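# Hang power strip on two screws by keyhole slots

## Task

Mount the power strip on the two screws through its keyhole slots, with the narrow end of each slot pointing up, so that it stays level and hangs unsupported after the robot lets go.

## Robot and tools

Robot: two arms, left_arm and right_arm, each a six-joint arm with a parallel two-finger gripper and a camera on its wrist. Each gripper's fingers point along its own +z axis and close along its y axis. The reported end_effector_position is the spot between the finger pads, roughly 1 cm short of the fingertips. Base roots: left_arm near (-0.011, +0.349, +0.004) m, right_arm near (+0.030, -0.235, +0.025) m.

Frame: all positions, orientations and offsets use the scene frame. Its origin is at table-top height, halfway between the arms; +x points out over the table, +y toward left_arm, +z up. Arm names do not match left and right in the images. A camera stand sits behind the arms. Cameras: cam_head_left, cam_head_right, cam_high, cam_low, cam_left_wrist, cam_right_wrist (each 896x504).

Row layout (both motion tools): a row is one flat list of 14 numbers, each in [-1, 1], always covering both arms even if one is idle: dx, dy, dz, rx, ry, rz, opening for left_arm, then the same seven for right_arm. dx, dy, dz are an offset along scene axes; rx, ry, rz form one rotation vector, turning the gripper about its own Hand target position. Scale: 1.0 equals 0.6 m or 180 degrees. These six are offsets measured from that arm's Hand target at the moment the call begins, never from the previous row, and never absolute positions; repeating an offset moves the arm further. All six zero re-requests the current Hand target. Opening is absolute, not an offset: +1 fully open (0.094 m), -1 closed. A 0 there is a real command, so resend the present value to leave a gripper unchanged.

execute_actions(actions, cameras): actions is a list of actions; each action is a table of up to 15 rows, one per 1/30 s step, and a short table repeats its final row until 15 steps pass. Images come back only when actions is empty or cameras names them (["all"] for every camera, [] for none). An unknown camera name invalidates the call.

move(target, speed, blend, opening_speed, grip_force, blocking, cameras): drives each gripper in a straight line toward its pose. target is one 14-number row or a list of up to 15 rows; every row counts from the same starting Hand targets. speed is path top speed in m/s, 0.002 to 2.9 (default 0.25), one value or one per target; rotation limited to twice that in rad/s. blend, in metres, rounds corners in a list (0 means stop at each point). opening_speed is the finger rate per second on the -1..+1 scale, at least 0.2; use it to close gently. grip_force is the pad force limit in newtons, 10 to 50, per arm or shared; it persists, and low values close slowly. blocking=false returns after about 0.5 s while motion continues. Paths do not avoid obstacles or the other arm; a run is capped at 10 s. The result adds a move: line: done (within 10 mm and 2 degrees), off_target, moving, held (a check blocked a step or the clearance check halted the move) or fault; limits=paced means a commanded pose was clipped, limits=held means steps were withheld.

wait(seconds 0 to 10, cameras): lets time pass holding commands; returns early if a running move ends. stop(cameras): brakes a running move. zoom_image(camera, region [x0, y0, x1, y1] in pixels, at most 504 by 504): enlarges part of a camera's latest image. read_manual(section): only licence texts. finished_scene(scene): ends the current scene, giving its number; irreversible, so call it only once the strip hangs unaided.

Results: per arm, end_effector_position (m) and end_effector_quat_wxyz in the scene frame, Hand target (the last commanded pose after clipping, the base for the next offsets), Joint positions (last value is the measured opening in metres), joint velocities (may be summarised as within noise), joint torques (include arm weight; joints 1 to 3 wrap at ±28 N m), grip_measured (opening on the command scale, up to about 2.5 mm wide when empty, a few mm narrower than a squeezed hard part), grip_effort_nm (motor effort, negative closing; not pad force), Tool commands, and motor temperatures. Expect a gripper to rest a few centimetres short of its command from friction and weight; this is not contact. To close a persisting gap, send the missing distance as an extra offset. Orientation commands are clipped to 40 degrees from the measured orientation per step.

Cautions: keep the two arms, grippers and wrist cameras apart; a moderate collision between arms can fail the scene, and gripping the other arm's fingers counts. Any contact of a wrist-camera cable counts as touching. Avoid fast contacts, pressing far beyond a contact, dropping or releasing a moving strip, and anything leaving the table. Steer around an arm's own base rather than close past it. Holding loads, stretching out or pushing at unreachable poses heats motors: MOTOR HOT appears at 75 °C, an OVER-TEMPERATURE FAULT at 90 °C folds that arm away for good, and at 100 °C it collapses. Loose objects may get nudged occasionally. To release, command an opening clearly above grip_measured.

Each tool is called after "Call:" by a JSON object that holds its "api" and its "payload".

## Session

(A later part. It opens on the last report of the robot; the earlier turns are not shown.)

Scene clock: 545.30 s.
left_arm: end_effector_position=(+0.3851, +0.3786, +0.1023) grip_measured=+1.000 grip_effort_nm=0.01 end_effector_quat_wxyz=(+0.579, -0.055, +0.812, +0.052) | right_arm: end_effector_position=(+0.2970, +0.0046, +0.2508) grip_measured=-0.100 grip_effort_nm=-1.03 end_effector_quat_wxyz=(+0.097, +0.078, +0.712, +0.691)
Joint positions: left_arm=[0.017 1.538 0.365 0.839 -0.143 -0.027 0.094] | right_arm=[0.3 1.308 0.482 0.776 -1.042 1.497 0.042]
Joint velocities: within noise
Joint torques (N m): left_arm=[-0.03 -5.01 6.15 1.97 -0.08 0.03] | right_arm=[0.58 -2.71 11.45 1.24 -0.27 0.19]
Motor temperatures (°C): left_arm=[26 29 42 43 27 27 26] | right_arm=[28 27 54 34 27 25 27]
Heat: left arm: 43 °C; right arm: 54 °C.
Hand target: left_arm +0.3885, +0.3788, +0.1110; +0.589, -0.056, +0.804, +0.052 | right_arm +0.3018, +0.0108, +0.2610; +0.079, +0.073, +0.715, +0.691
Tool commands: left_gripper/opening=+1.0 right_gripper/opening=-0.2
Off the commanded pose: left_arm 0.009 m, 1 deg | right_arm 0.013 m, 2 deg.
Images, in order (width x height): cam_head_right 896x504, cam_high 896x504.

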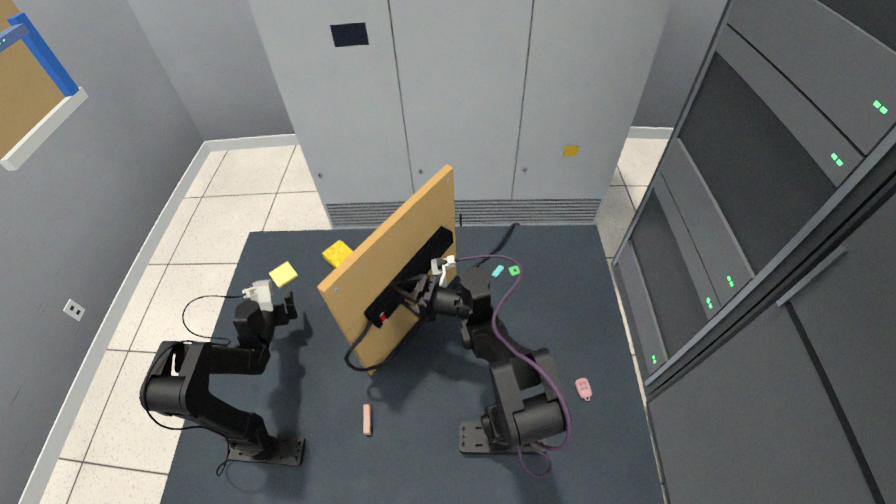

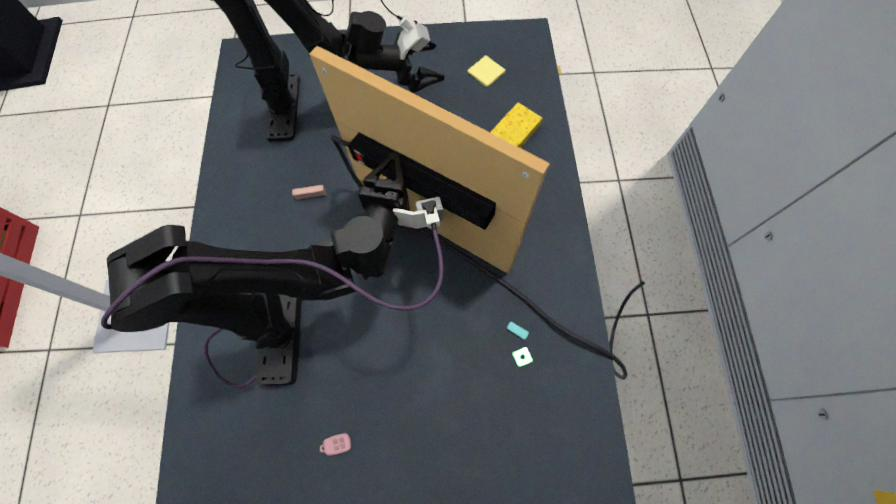

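Call:
{"api": "move", "payload": {"target": [0, 0, 0, 0, 0, 0, 1, 0, 0, 0, 0, 0, 0, -0.06], "speed": 0.1, "opening_speed": 0.2, "cameras": ["cam_high"]}}

Call:
{"api": "zoom_image", "payload": {"camera": "cam_high", "region": [450, 175, 510, 235]}}

Scene clock: 547.13 s.
left_arm: end_effector_position=(+0.3851, +0.3786, +0.1023) grip_measured=+1.000 grip_effort_nm=0.00 end_effector_quat_wxyz=(+0.579, -0.055, +0.812, +0.052) | right_arm: end_effector_position=(+0.2962, +0.0040, +0.2506) grip_measured=-0.061 grip_effort_nm=0.04 end_effector_quat_wxyz=(+0.090, +0.076, +0.714, +0.690)
Joint positions: left_arm=[0.017 1.538 0.365 0.839 -0.143 -0.027 0.094] | right_arm=[0.294 1.308 0.49 0.755 -1.06 1.492 0.044]
Joint torques (N m): left_arm=[-0.03 -5.03 6.15 1.96 -0.08 0.02] | right_arm=[1.05 -2.73 10.96 1.31 -0.11 0.13]
Heat: left arm: 43 °C; right arm: 53 °C.
Hand target: left_arm +0.3885, +0.3788, +0.1110; +0.589, -0.056, +0.804, +0.052 | right_arm +0.3018, +0.0108, +0.2611; +0.079, +0.073, +0.715, +0.691
Off the commanded pose: left_arm 0.009 m, 1 deg | right_arm 0.014 m, 1 deg.
move: off_target (right_arm)
Images, in order (width x height): cam_high 896x504.

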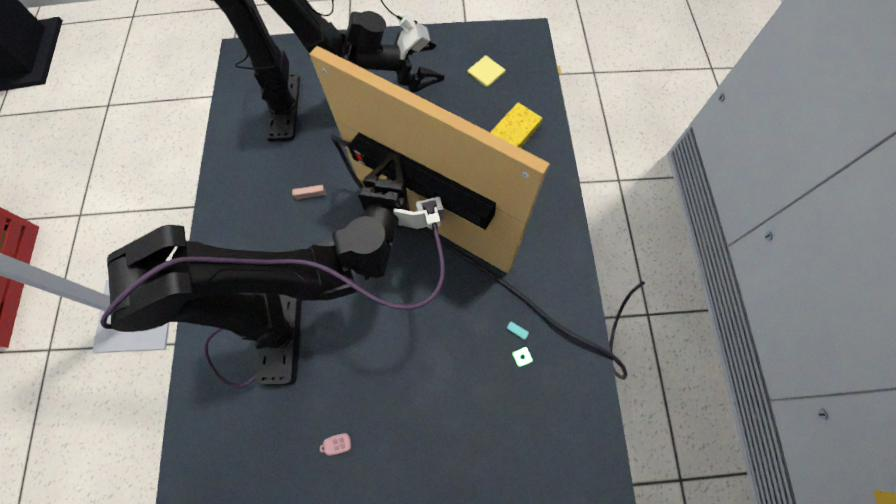

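Scaled by 8.400 from the camera's 896x504 image, which has a finer 1280x720 frame.

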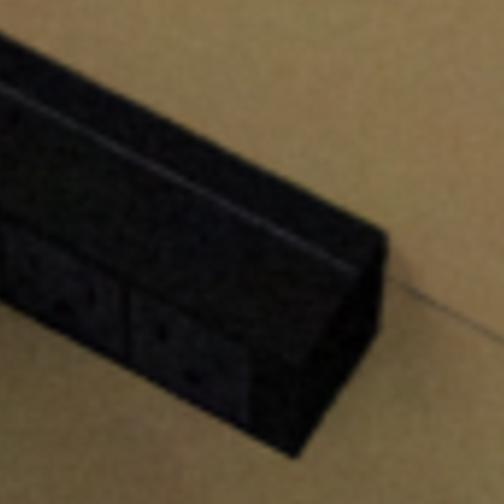

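Call:
{"api": "move", "payload": {"target": [0, 0, 0, 0, 0, 0, 1, 0, 0, 0, 0, 0, 0, -0.02], "speed": 0.1, "opening_speed": 0.2, "cameras": ["cam_high", "cam_head_right"]}}

Call:
{"api": "zoom_image", "payload": {"camera": "cam_high", "region": [450, 175, 510, 235]}}

Call:
{"api": "zoom_image", "payload": {"camera": "cam_head_right", "region": [350, 205, 490, 345]}}

Scene clock: 548.50 s.
left_arm: end_effector_position=(+0.3851, +0.3786, +0.1023) grip_measured=+1.000 grip_effort_nm=0.00 end_effector_quat_wxyz=(+0.579, -0.055, +0.812, +0.052) | right_arm: end_effector_position=(+0.2958, +0.0036, +0.2506) grip_measured=-0.022 grip_effort_nm=0.09 end_effector_quat_wxyz=(+0.087, +0.075, +0.715, +0.690)
Joint positions: left_arm=[0.017 1.538 0.365 0.839 -0.143 -0.027 0.094] | right_arm=[0.291 1.308 0.493 0.748 -1.069 1.491 0.046]
Joint torques (N m): left_arm=[-0.03 -5.03 6.13 1.96 -0.08 0.03] | right_arm=[1.32 -2.93 10.78 1.32 -0.01 0.1]
Heat: left arm: 43 °C; right arm: 52 °C.
Hand target: left_arm +0.3885, +0.3788, +0.1110; +0.589, -0.056, +0.804, +0.052 | right_arm +0.3017, +0.0109, +0.2610; +0.079, +0.073, +0.715, +0.691
Off the commanded pose: left_arm 0.009 m, 1 deg | right_arm 0.014 m, 1 deg.
move: off_target (right_arm)
Images, in order (width x height): cam_head_right 896x504, cam_high 896x504.

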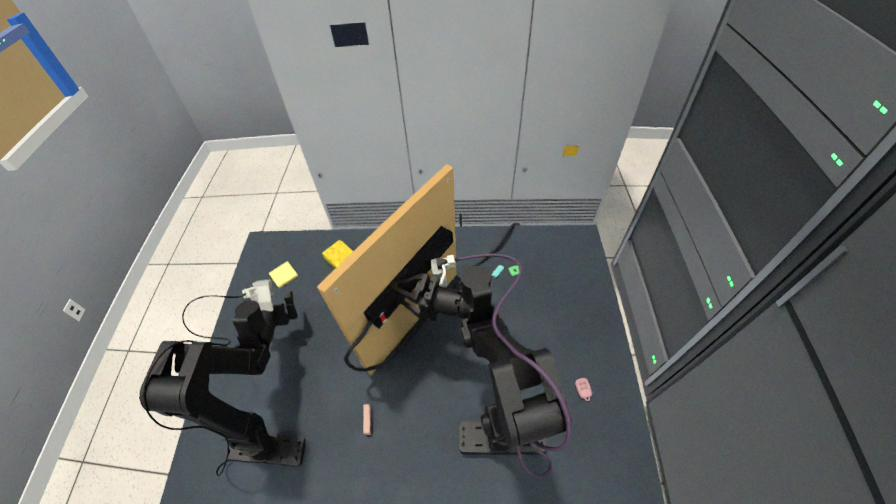

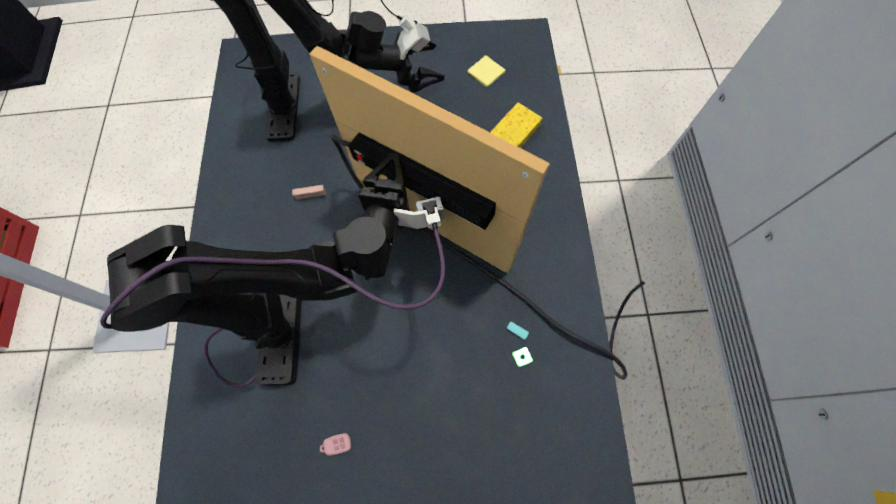

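Scaled by 8.400 from the camera's 896x504 image, which has a finer 1280x720 frame.

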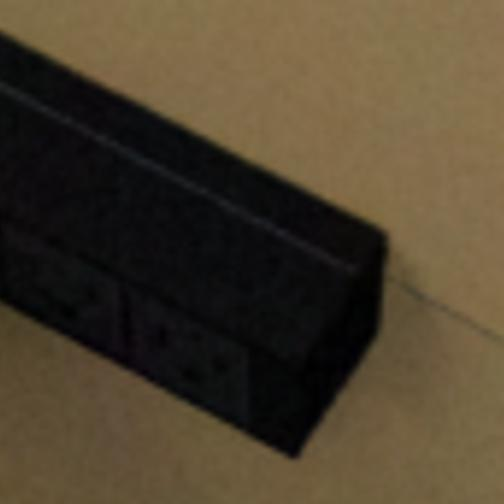

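Scaled by 3.600 from the camera's 896x504 image, which has a finer 1280x720 frame.

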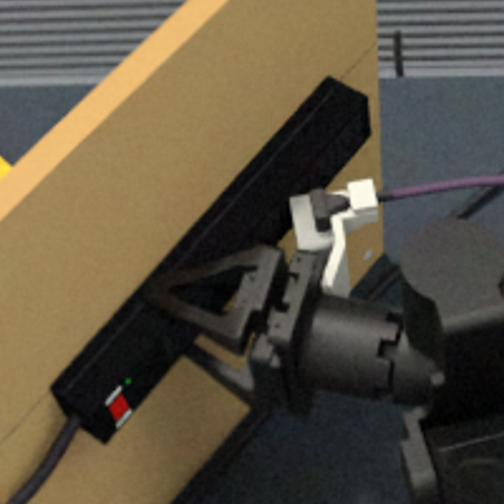

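Call:
{"api": "move", "payload": {"target": [0, 0, 0, 0, 0, 0, 1, 0, 0, 0, 0, 0, 0, 0.02], "speed": 0.1, "opening_speed": 0.2, "cameras": ["cam_high", "cam_head_right"]}}

Call:
{"api": "zoom_image", "payload": {"camera": "cam_high", "region": [320, 115, 520, 275]}}

Call:
{"api": "zoom_image", "payload": {"camera": "cam_head_right", "region": [350, 205, 490, 345]}}

Scene clock: 552.13 s.
left_arm: end_effector_position=(+0.3851, +0.3786, +0.1023) grip_measured=+1.000 grip_effort_nm=0.01 end_effector_quat_wxyz=(+0.579, -0.055, +0.812, +0.052) | right_arm: end_effector_position=(+0.2958, +0.0036, +0.2506) grip_measured=+0.018 grip_effort_nm=0.09 end_effector_quat_wxyz=(+0.087, +0.075, +0.714, +0.690)
Joint positions: left_arm=[0.017 1.538 0.365 0.839 -0.143 -0.027 0.094] | right_arm=[0.291 1.308 0.493 0.748 -1.069 1.491 0.048]
Joint torques (N m): left_arm=[-0.03 -5.03 6.15 1.96 -0.08 0.03] | right_arm=[1.35 -2.76 10.85 1.34 -0.02 0.15]
Heat: left arm: 43 °C; right arm: 51 °C.
Hand target: left_arm +0.3885, +0.3788, +0.1110; +0.589, -0.056, +0.804, +0.052 | right_arm +0.3017, +0.0108, +0.2610; +0.079, +0.073, +0.715, +0.691
Off the commanded pose: left_arm 0.009 m, 1 deg | right_arm 0.014 m, 1 deg.
move: off_target (right_arm)
Images, in order (width x height): cam_head_right 896x504, cam_high 896x504.

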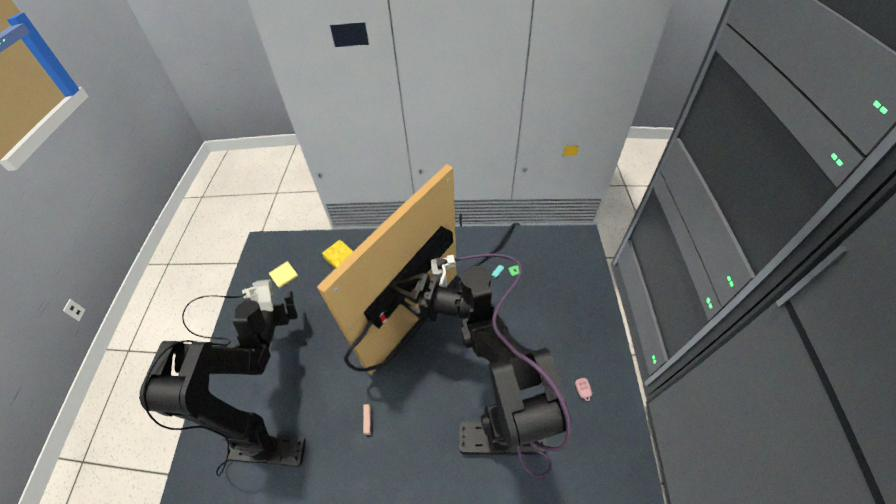

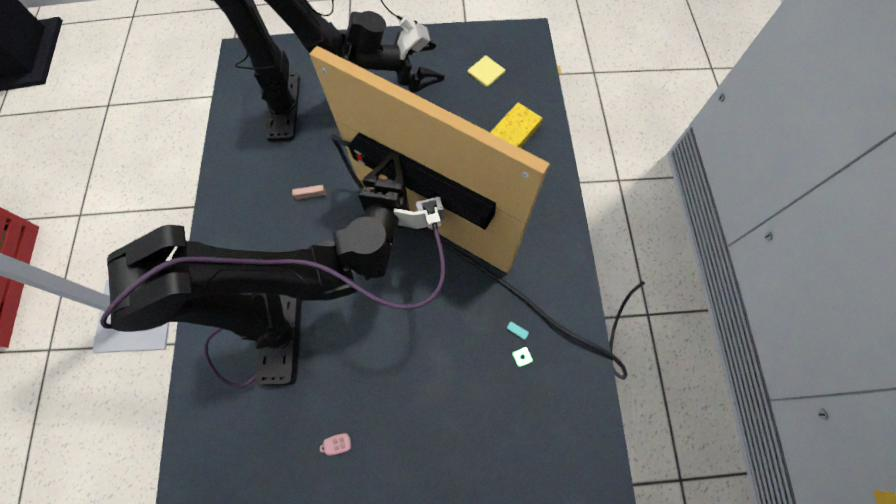

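Scaled by 2.520 from the camera's 896x504 image, which has a finer 1280x720 frame.

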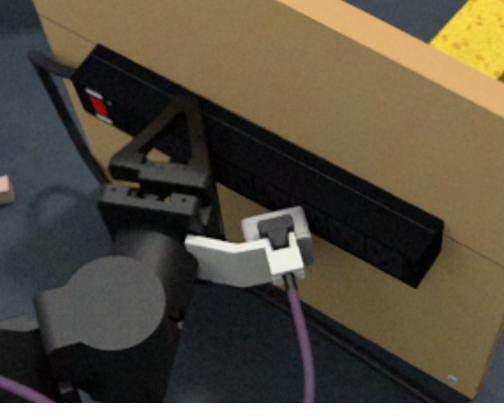

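Scaled by 3.600 from the camera's 896x504 image, which has a finer 1280x720 frame.

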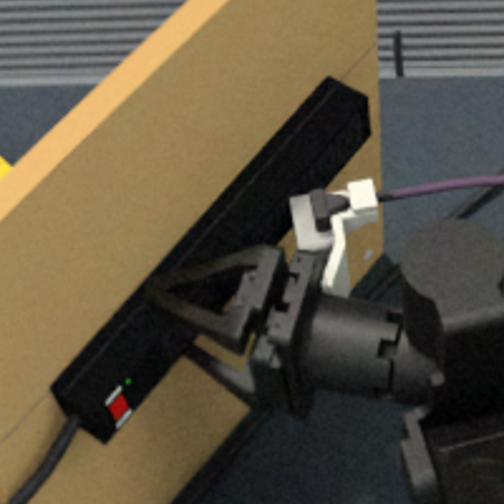

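Call:
{"api": "move", "payload": {"target": [0, 0, 0, 0, 0, 0, 1, 0, 0, 0, 0, 0, 0, 0.1], "speed": 0.1, "opening_speed": 0.2, "cameras": ["cam_high", "cam_head_right", "cam_head_left"]}}

Call:
{"api": "zoom_image", "payload": {"camera": "cam_high", "region": [320, 115, 520, 275]}}

Call:
{"api": "zoom_image", "payload": {"camera": "cam_head_left", "region": [340, 205, 480, 345]}}

Scene clock: 557.00 s.
left_arm: end_effector_position=(+0.3851, +0.3786, +0.1023) grip_measured=+1.000 grip_effort_nm=0.00 end_effector_quat_wxyz=(+0.579, -0.055, +0.812, +0.052) | right_arm: end_effector_position=(+0.2958, +0.0036, +0.2506) grip_measured=+0.098 grip_effort_nm=0.08 end_effector_quat_wxyz=(+0.087, +0.075, +0.714, +0.690)
Joint positions: left_arm=[0.017 1.538 0.365 0.839 -0.143 -0.027 0.094] | right_arm=[0.291 1.308 0.493 0.748 -1.069 1.491 0.052]
Joint torques (N m): left_arm=[-0.02 -5.03 6.15 1.96 -0.09 0.03] | right_arm=[1.46 -2.92 10.76 1.4 -0.03 0.16]
Motor temperatures (°C): left_arm=[26 29 42 43 27 27 26] | right_arm=[28 27 49 34 27 25 26]
Heat: left arm: 43 °C; right arm: 49 °C.
Hand target: left_arm +0.3885, +0.3788, +0.1110; +0.589, -0.056, +0.804, +0.052 | right_arm +0.3017, +0.0108, +0.2610; +0.079, +0.073, +0.715, +0.691
Off the commanded pose: left_arm 0.009 m, 1 deg | right_arm 0.014 m, 1 deg.
move: off_target (right_arm)
Images, in order (width x height): cam_head_left 896x504, cam_head_right 896x504, cam_high 896x504.

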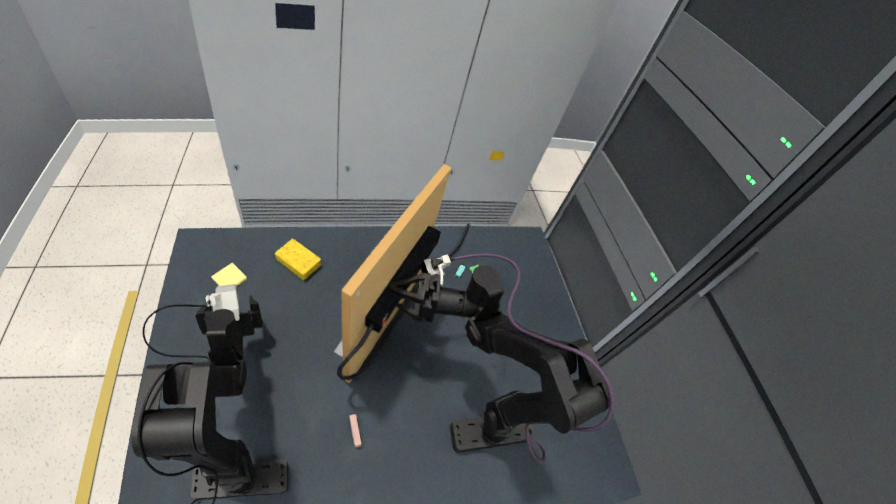

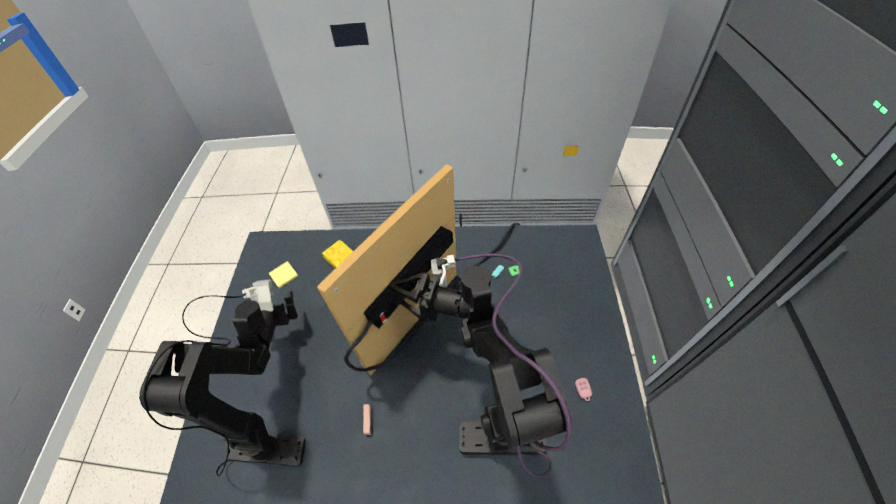

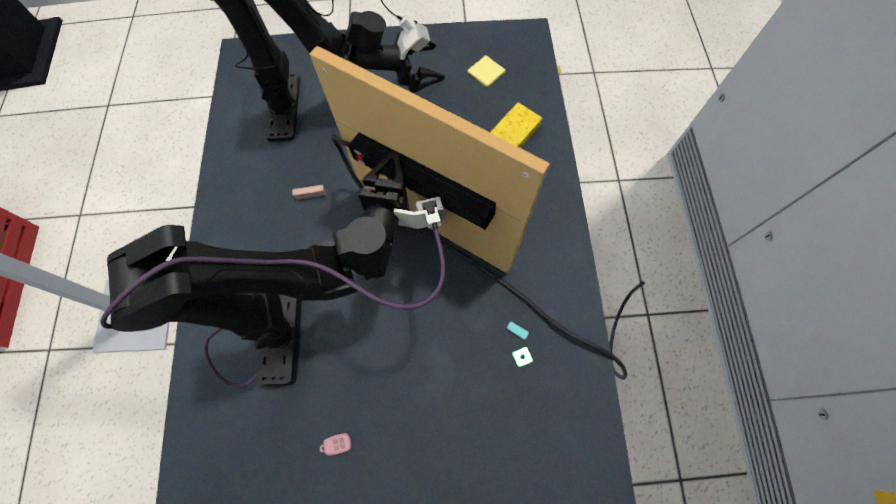

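Scaled by 2.520 from the camera's 896x504 image, which has a finer 1280x720 frame.

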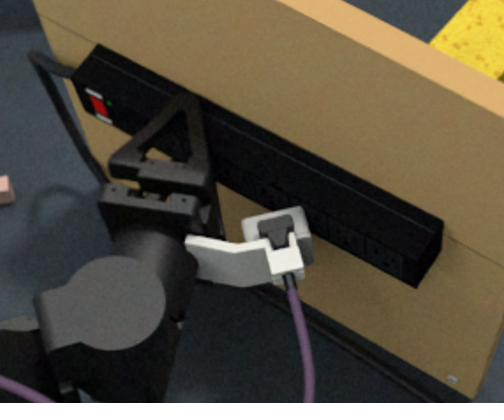

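Scaled by 3.600 from the camera's 896x504 image, which has a finer 1280x720 frame.

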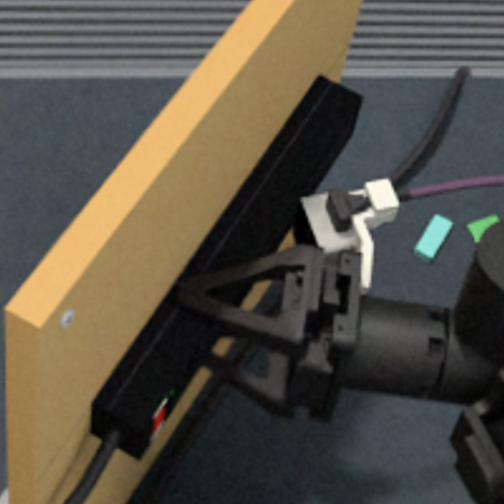

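Call:
{"api": "move", "payload": {"target": [[0, 0, 0, 0, 0, 0, 1, 0, 0, 0, 0, 0, 0, 0.5], [0, 0, 0, 0, 0, 0, 1, -0.0347, -0.1083, 0, 0, 0, 0, 0.5]], "speed": 0.08, "opening_speed": 0.5, "cameras": ["cam_high", "cam_head_right", "cam_right_wrist"]}}

Call:
{"api": "zoom_image", "payload": {"camera": "cam_high", "region": [320, 115, 520, 275]}}

Call:
{"api": "zoom_image", "payload": {"camera": "cam_head_right", "region": [350, 205, 490, 345]}}

Scene clock: 561.10 s.
left_arm: end_effector_position=(+0.3851, +0.3786, +0.1023) grip_measured=+1.000 grip_effort_nm=0.00 end_effector_quat_wxyz=(+0.579, -0.055, +0.812, +0.052) | right_arm: end_effector_position=(+0.2854, -0.0530, +0.2585) grip_measured=+0.498 grip_effort_nm=0.08 end_effector_quat_wxyz=(+0.073, +0.082, +0.715, +0.691)
Joint positions: left_arm=[0.017 1.538 0.365 0.839 -0.143 -0.027 0.094] | right_arm=[0.045 1.186 0.481 0.559 -1.323 1.439 0.07]
Joint torques (N m): left_arm=[-0.03 -5.03 6.15 1.96 -0.08 0.03] | right_arm=[-0.42 -4.96 5.42 1.42 -0.24 -0.07]
Heat: left arm: 43 °C; right arm: 48 °C.
Hand target: left_arm +0.3885, +0.3788, +0.1110; +0.589, -0.056, +0.804, +0.052 | right_arm +0.2809, -0.0541, +0.2611; +0.078, +0.073, +0.715, +0.691
Off the commanded pose: left_arm 0.009 m, 1 deg | right_arm 0.005 m, 1 deg.
move: done
camera_calibration:
cam_right_wrist: T_world_to_cam=[[0.00459235, -0.012693, -0.999909, 0.261424], [-0.979092, -0.20341, -0.00191462, 0.305268], [-0.203368, 0.979011, -0.0133617, 0.203464], [0, 0, 0, 1]] pos_world=[0.339063, -0.13378, 0.264703]
Images, in order (width x height): cam_head_right 896x504, cam_high 896x504, cam_right_wrist 896x504.

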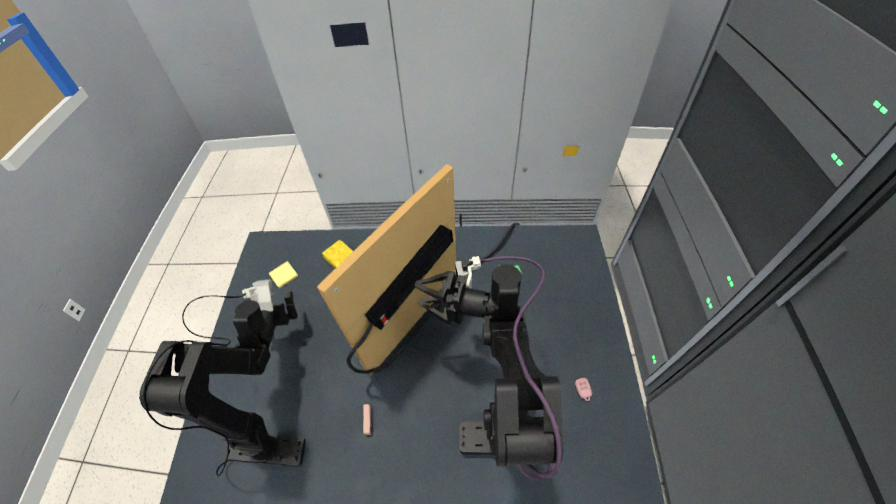

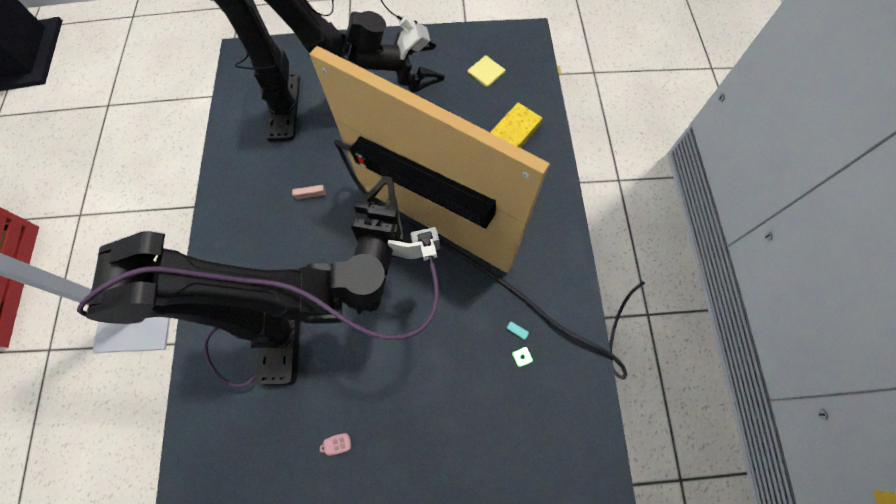

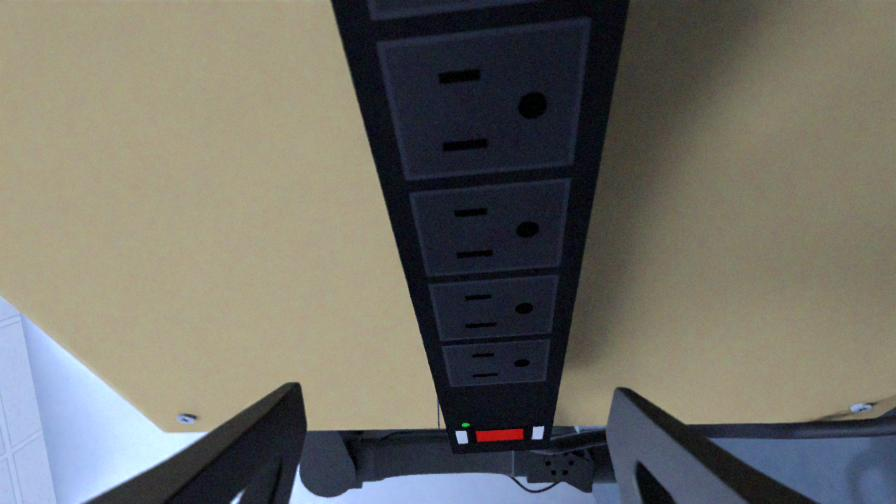

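Scaled by 2.520 from the camera's 896x504 image, which has a finer 1280x720 frame.

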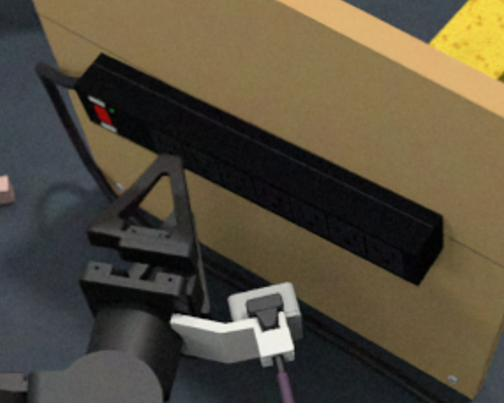

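Scaled by 3.600 from the camera's 896x504 image, which has a finer 1280x720 frame.

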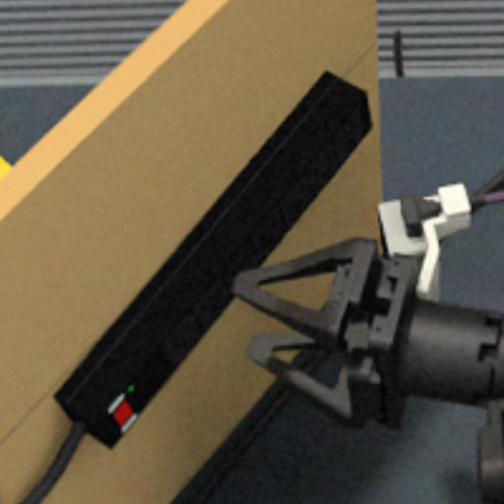

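Call:
{"api": "zoom_image", "payload": {"camera": "cam_high", "region": [450, 175, 510, 235]}}

Call:
{"api": "zoom_image", "payload": {"camera": "cam_high", "region": [330, 115, 400, 165]}}

Call:
{"api": "zoom_image", "payload": {"camera": "cam_head_right", "region": [415, 210, 475, 260]}}

Call:
{"api": "zoom_image", "payload": {"camera": "cam_head_right", "region": [345, 285, 405, 345]}}

Scaled by 8.400 from the camera's 896x504 image, which has a finer 1280x720 frame.

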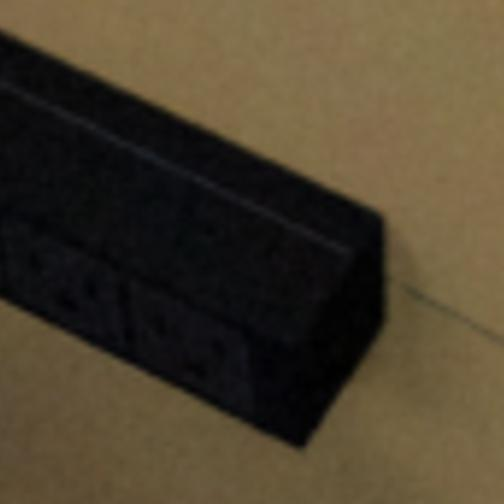

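Scaled by 7.200 from the camera's 896x504 image, which has a finer 1280x720 frame.

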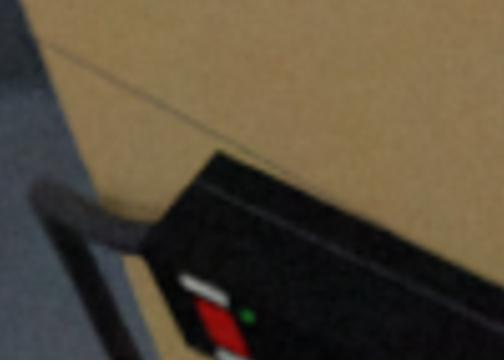

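Scaled by 8.400 from the camera's 896x504 image, which has a finer 1280x720 frame.

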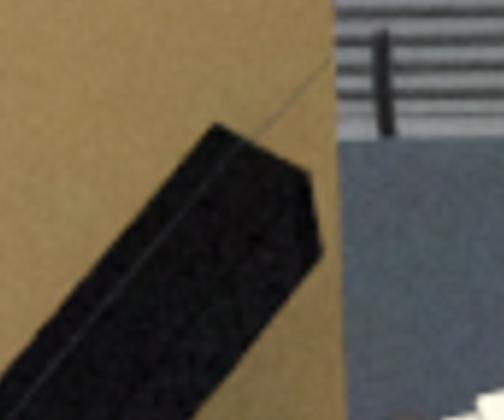

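Scaled by 8.400 from the camera's 896x504 image, which has a finer 1280x720 frame.

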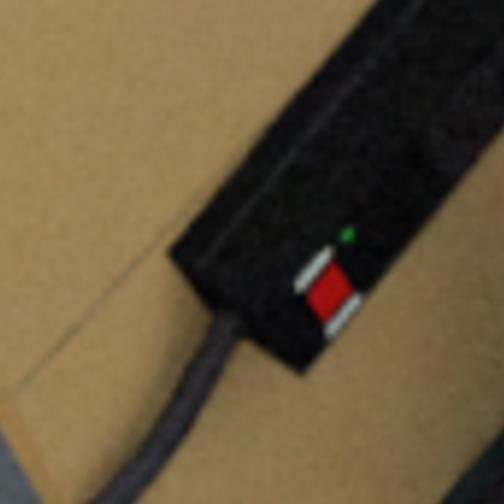

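Call:
{"api": "execute_actions", "payload": {"actions": [], "cameras": ["cam_low", "cam_head_left", "cam_left_wrist", "cam_high"]}}

Call:
{"api": "zoom_image", "payload": {"camera": "cam_head_left", "region": [320, 205, 500, 405]}}

Call:
{"api": "zoom_image", "payload": {"camera": "cam_low", "region": [200, 150, 704, 504]}}

Scene clock: 570.17 s.
left_arm: end_effector_position=(+0.3851, +0.3786, +0.1023) grip_measured=+1.000 grip_effort_nm=0.00 end_effector_quat_wxyz=(+0.579, -0.055, +0.812, +0.052) | right_arm: end_effector_position=(+0.2854, -0.0530, +0.2585) grip_measured=+0.498 grip_effort_nm=0.09 end_effector_quat_wxyz=(+0.073, +0.082, +0.715, +0.690)
Joint positions: left_arm=[0.017 1.538 0.365 0.839 -0.143 -0.027 0.094] | right_arm=[0.045 1.186 0.481 0.559 -1.323 1.438 0.07]
Joint velocities: within noise
Joint torques (N m): left_arm=[-0.03 -5.01 6.13 1.96 -0.08 0.03] | right_arm=[-0.54 -4.89 5.55 1.48 -0.17 -0.11]
Motor temperatures (°C): left_arm=[26 29 42 43 27 27 26] | right_arm=[28 27 45 34 27 25 25]
Heat: left arm: 43 °C; right arm: 45 °C.
Hand target: left_arm +0.3885, +0.3788, +0.1110; +0.589, -0.056, +0.804, +0.052 | right_arm +0.2810, -0.0541, +0.2611; +0.079, +0.073, +0.715, +0.691
Tool commands: left_gripper/opening=+1.0 right_gripper/opening=+0.5
Off the commanded pose: left_arm 0.009 m, 1 deg | right_arm 0.005 m, 1 deg.
camera_calibration:
cam_left_wrist: T_world_to_cam=[[0.153641, -0.98794, -0.0191974, 0.316345], [-0.680595, -0.0917191, -0.726896, 0.409091], [0.716369, 0.124747, -0.686479, -0.165614], [0, 0, 0, 1]] pos_world=[0.348462, 0.370711, 0.189749]
Images, in order (width x height): cam_head_left 896x504, cam_high 896x504, cam_low 896x504, cam_left_wrist 896x504.

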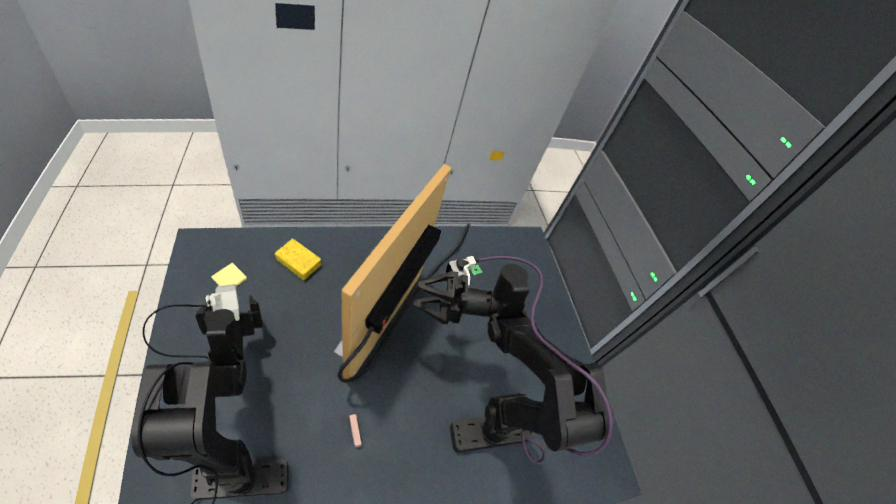

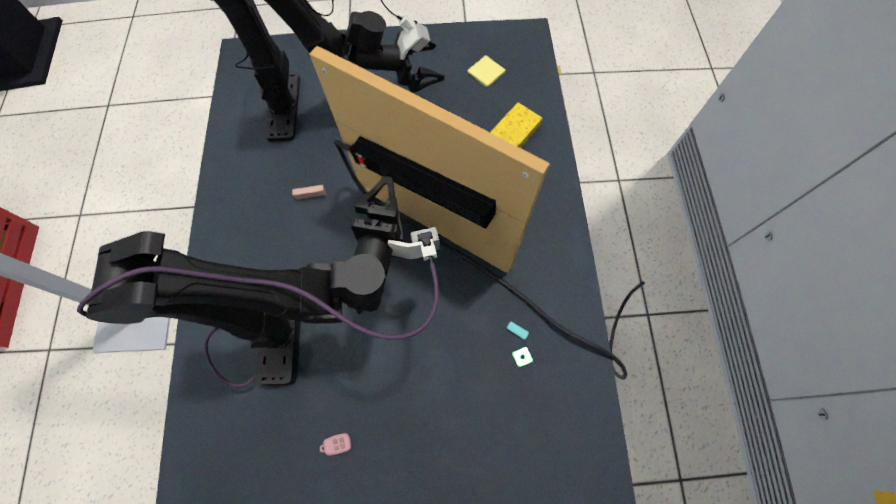

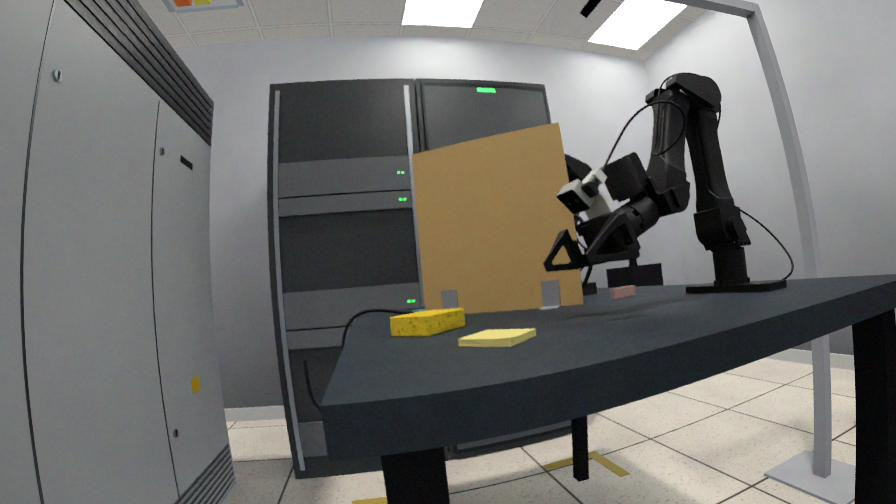

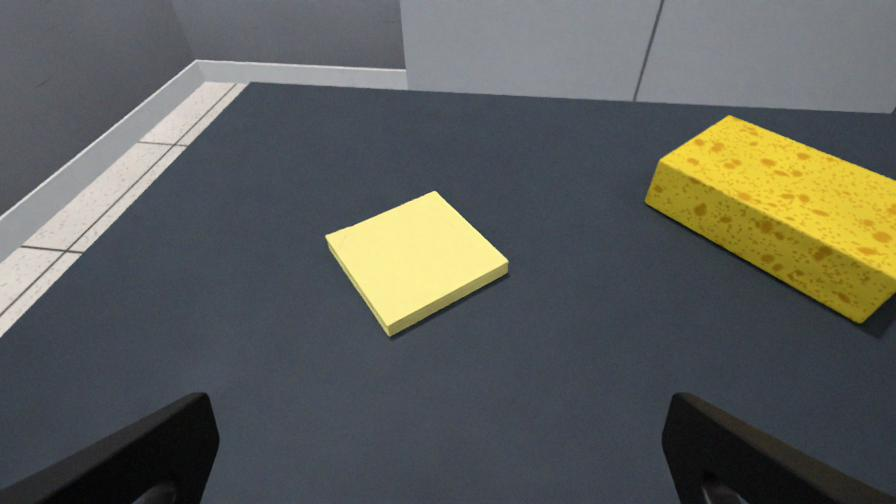

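Scaled by 2.520 from the camera's 896x504 image, which has a finer 1280x720 frame.

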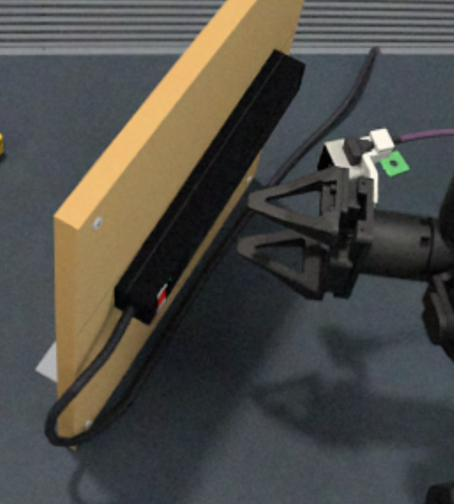

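Scaled by 1.000.

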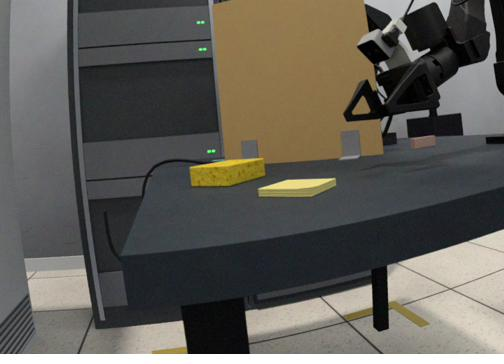

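Call:
{"api": "zoom_image", "payload": {"camera": "cam_high", "region": [320, 120, 660, 400]}}

Call:
{"api": "zoom_image", "payload": {"camera": "cam_head_left", "region": [320, 300, 420, 400]}}

Call:
{"api": "wait", "payload": {"seconds": 0.1, "cameras": ["cam_head_right", "cam_head_left", "cam_high", "cam_low"]}}

Call:
{"api": "zoom_image", "payload": {"camera": "cam_head_right", "region": [335, 200, 535, 400]}}

Call:
{"api": "zoom_image", "payload": {"camera": "cam_low", "region": [480, 240, 640, 340]}}

Scaled by 1.482 from the camera's 896x504 image, which has a finer 1280x720 frame.

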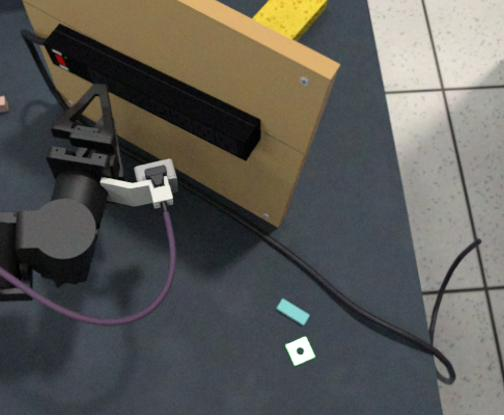

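Scaled by 5.040 from the camera's 896x504 image, which has a finer 1280x720 frame.

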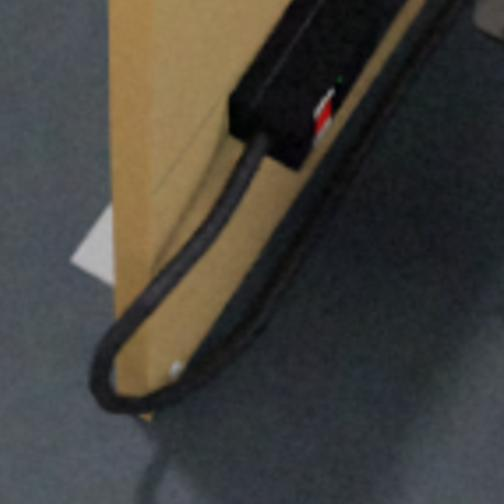

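Scene clock: 575.93 s.
left_arm: end_effector_position=(+0.3851, +0.3786, +0.1023) grip_measured=+1.000 grip_effort_nm=0.00 end_effector_quat_wxyz=(+0.579, -0.055, +0.812, +0.052) | right_arm: end_effector_position=(+0.2854, -0.0530, +0.2585) grip_measured=+0.498 grip_effort_nm=0.08 end_effector_quat_wxyz=(+0.073, +0.082, +0.715, +0.690)
Joint positions: left_arm=[0.017 1.538 0.365 0.839 -0.143 -0.027 0.094] | right_arm=[0.045 1.186 0.481 0.559 -1.323 1.438 0.07]
Joint torques (N m): left_arm=[-0.03 -5.03 6.13 1.96 -0.08 0.03] | right_arm=[-0.61 -5 5.74 1.53 -0.23 -0.1]
Heat: left arm: 43 °C; right arm: 44 °C.
Hand target: left_arm +0.3885, +0.3788, +0.1110; +0.589, -0.056, +0.804, +0.052 | right_arm +0.2810, -0.0541, +0.2611; +0.079, +0.073, +0.715, +0.691
Tool commands: left_gripper/opening=+1.0 right_gripper/opening=+0.5
Off the commanded pose: left_arm 0.009 m, 1 deg | right_arm 0.005 m, 1 deg.
wait: 0.10 s; at rest from the start
Images, in order (width x height): cam_head_left 896x504, cam_head_right 896x504, cam_high 896x504, cam_low 896x504.

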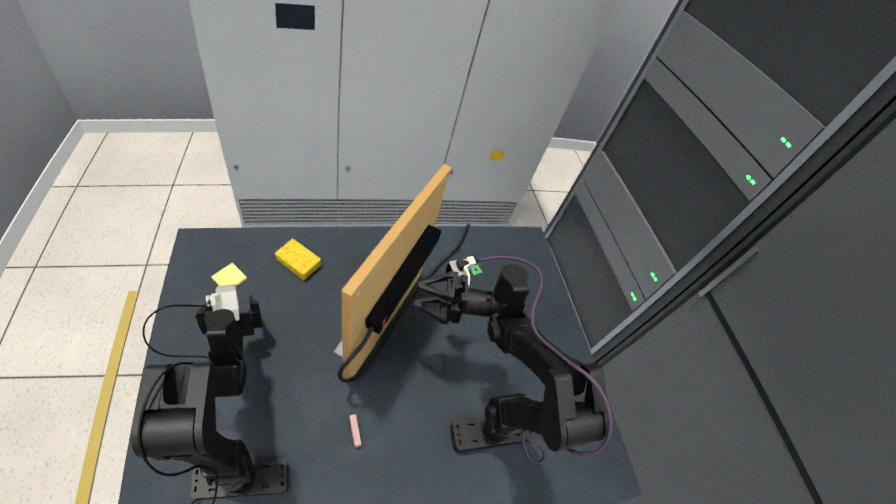

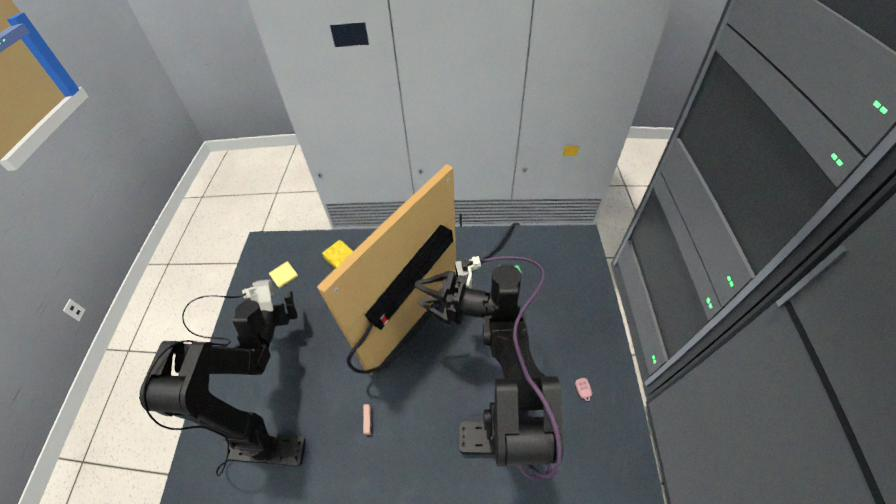

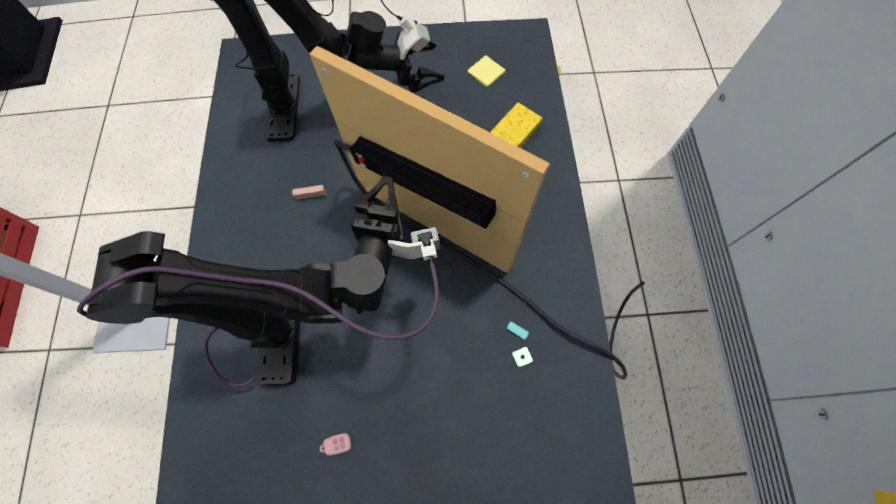

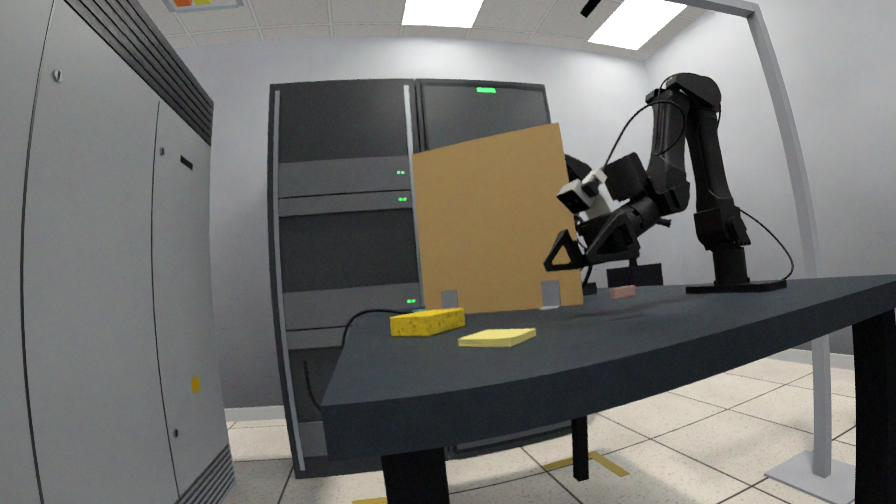

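Scaled by 2.520 from the camera's 896x504 image, which has a finer 1280x720 frame.

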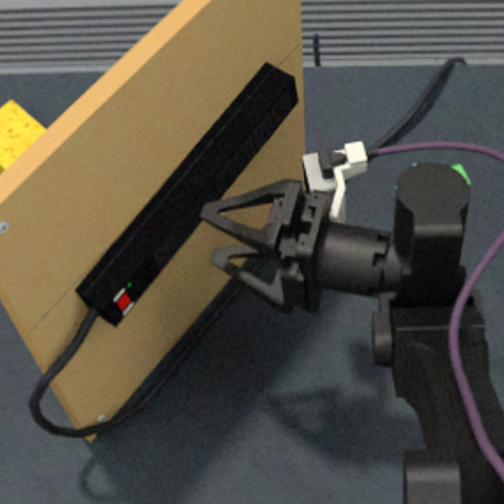

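Scaled by 3.150 from the camera's 896x504 image, which has a finer 1280x720 frame.

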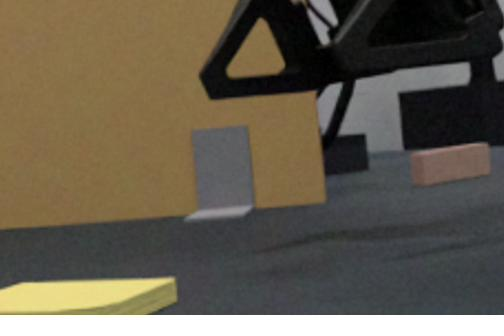

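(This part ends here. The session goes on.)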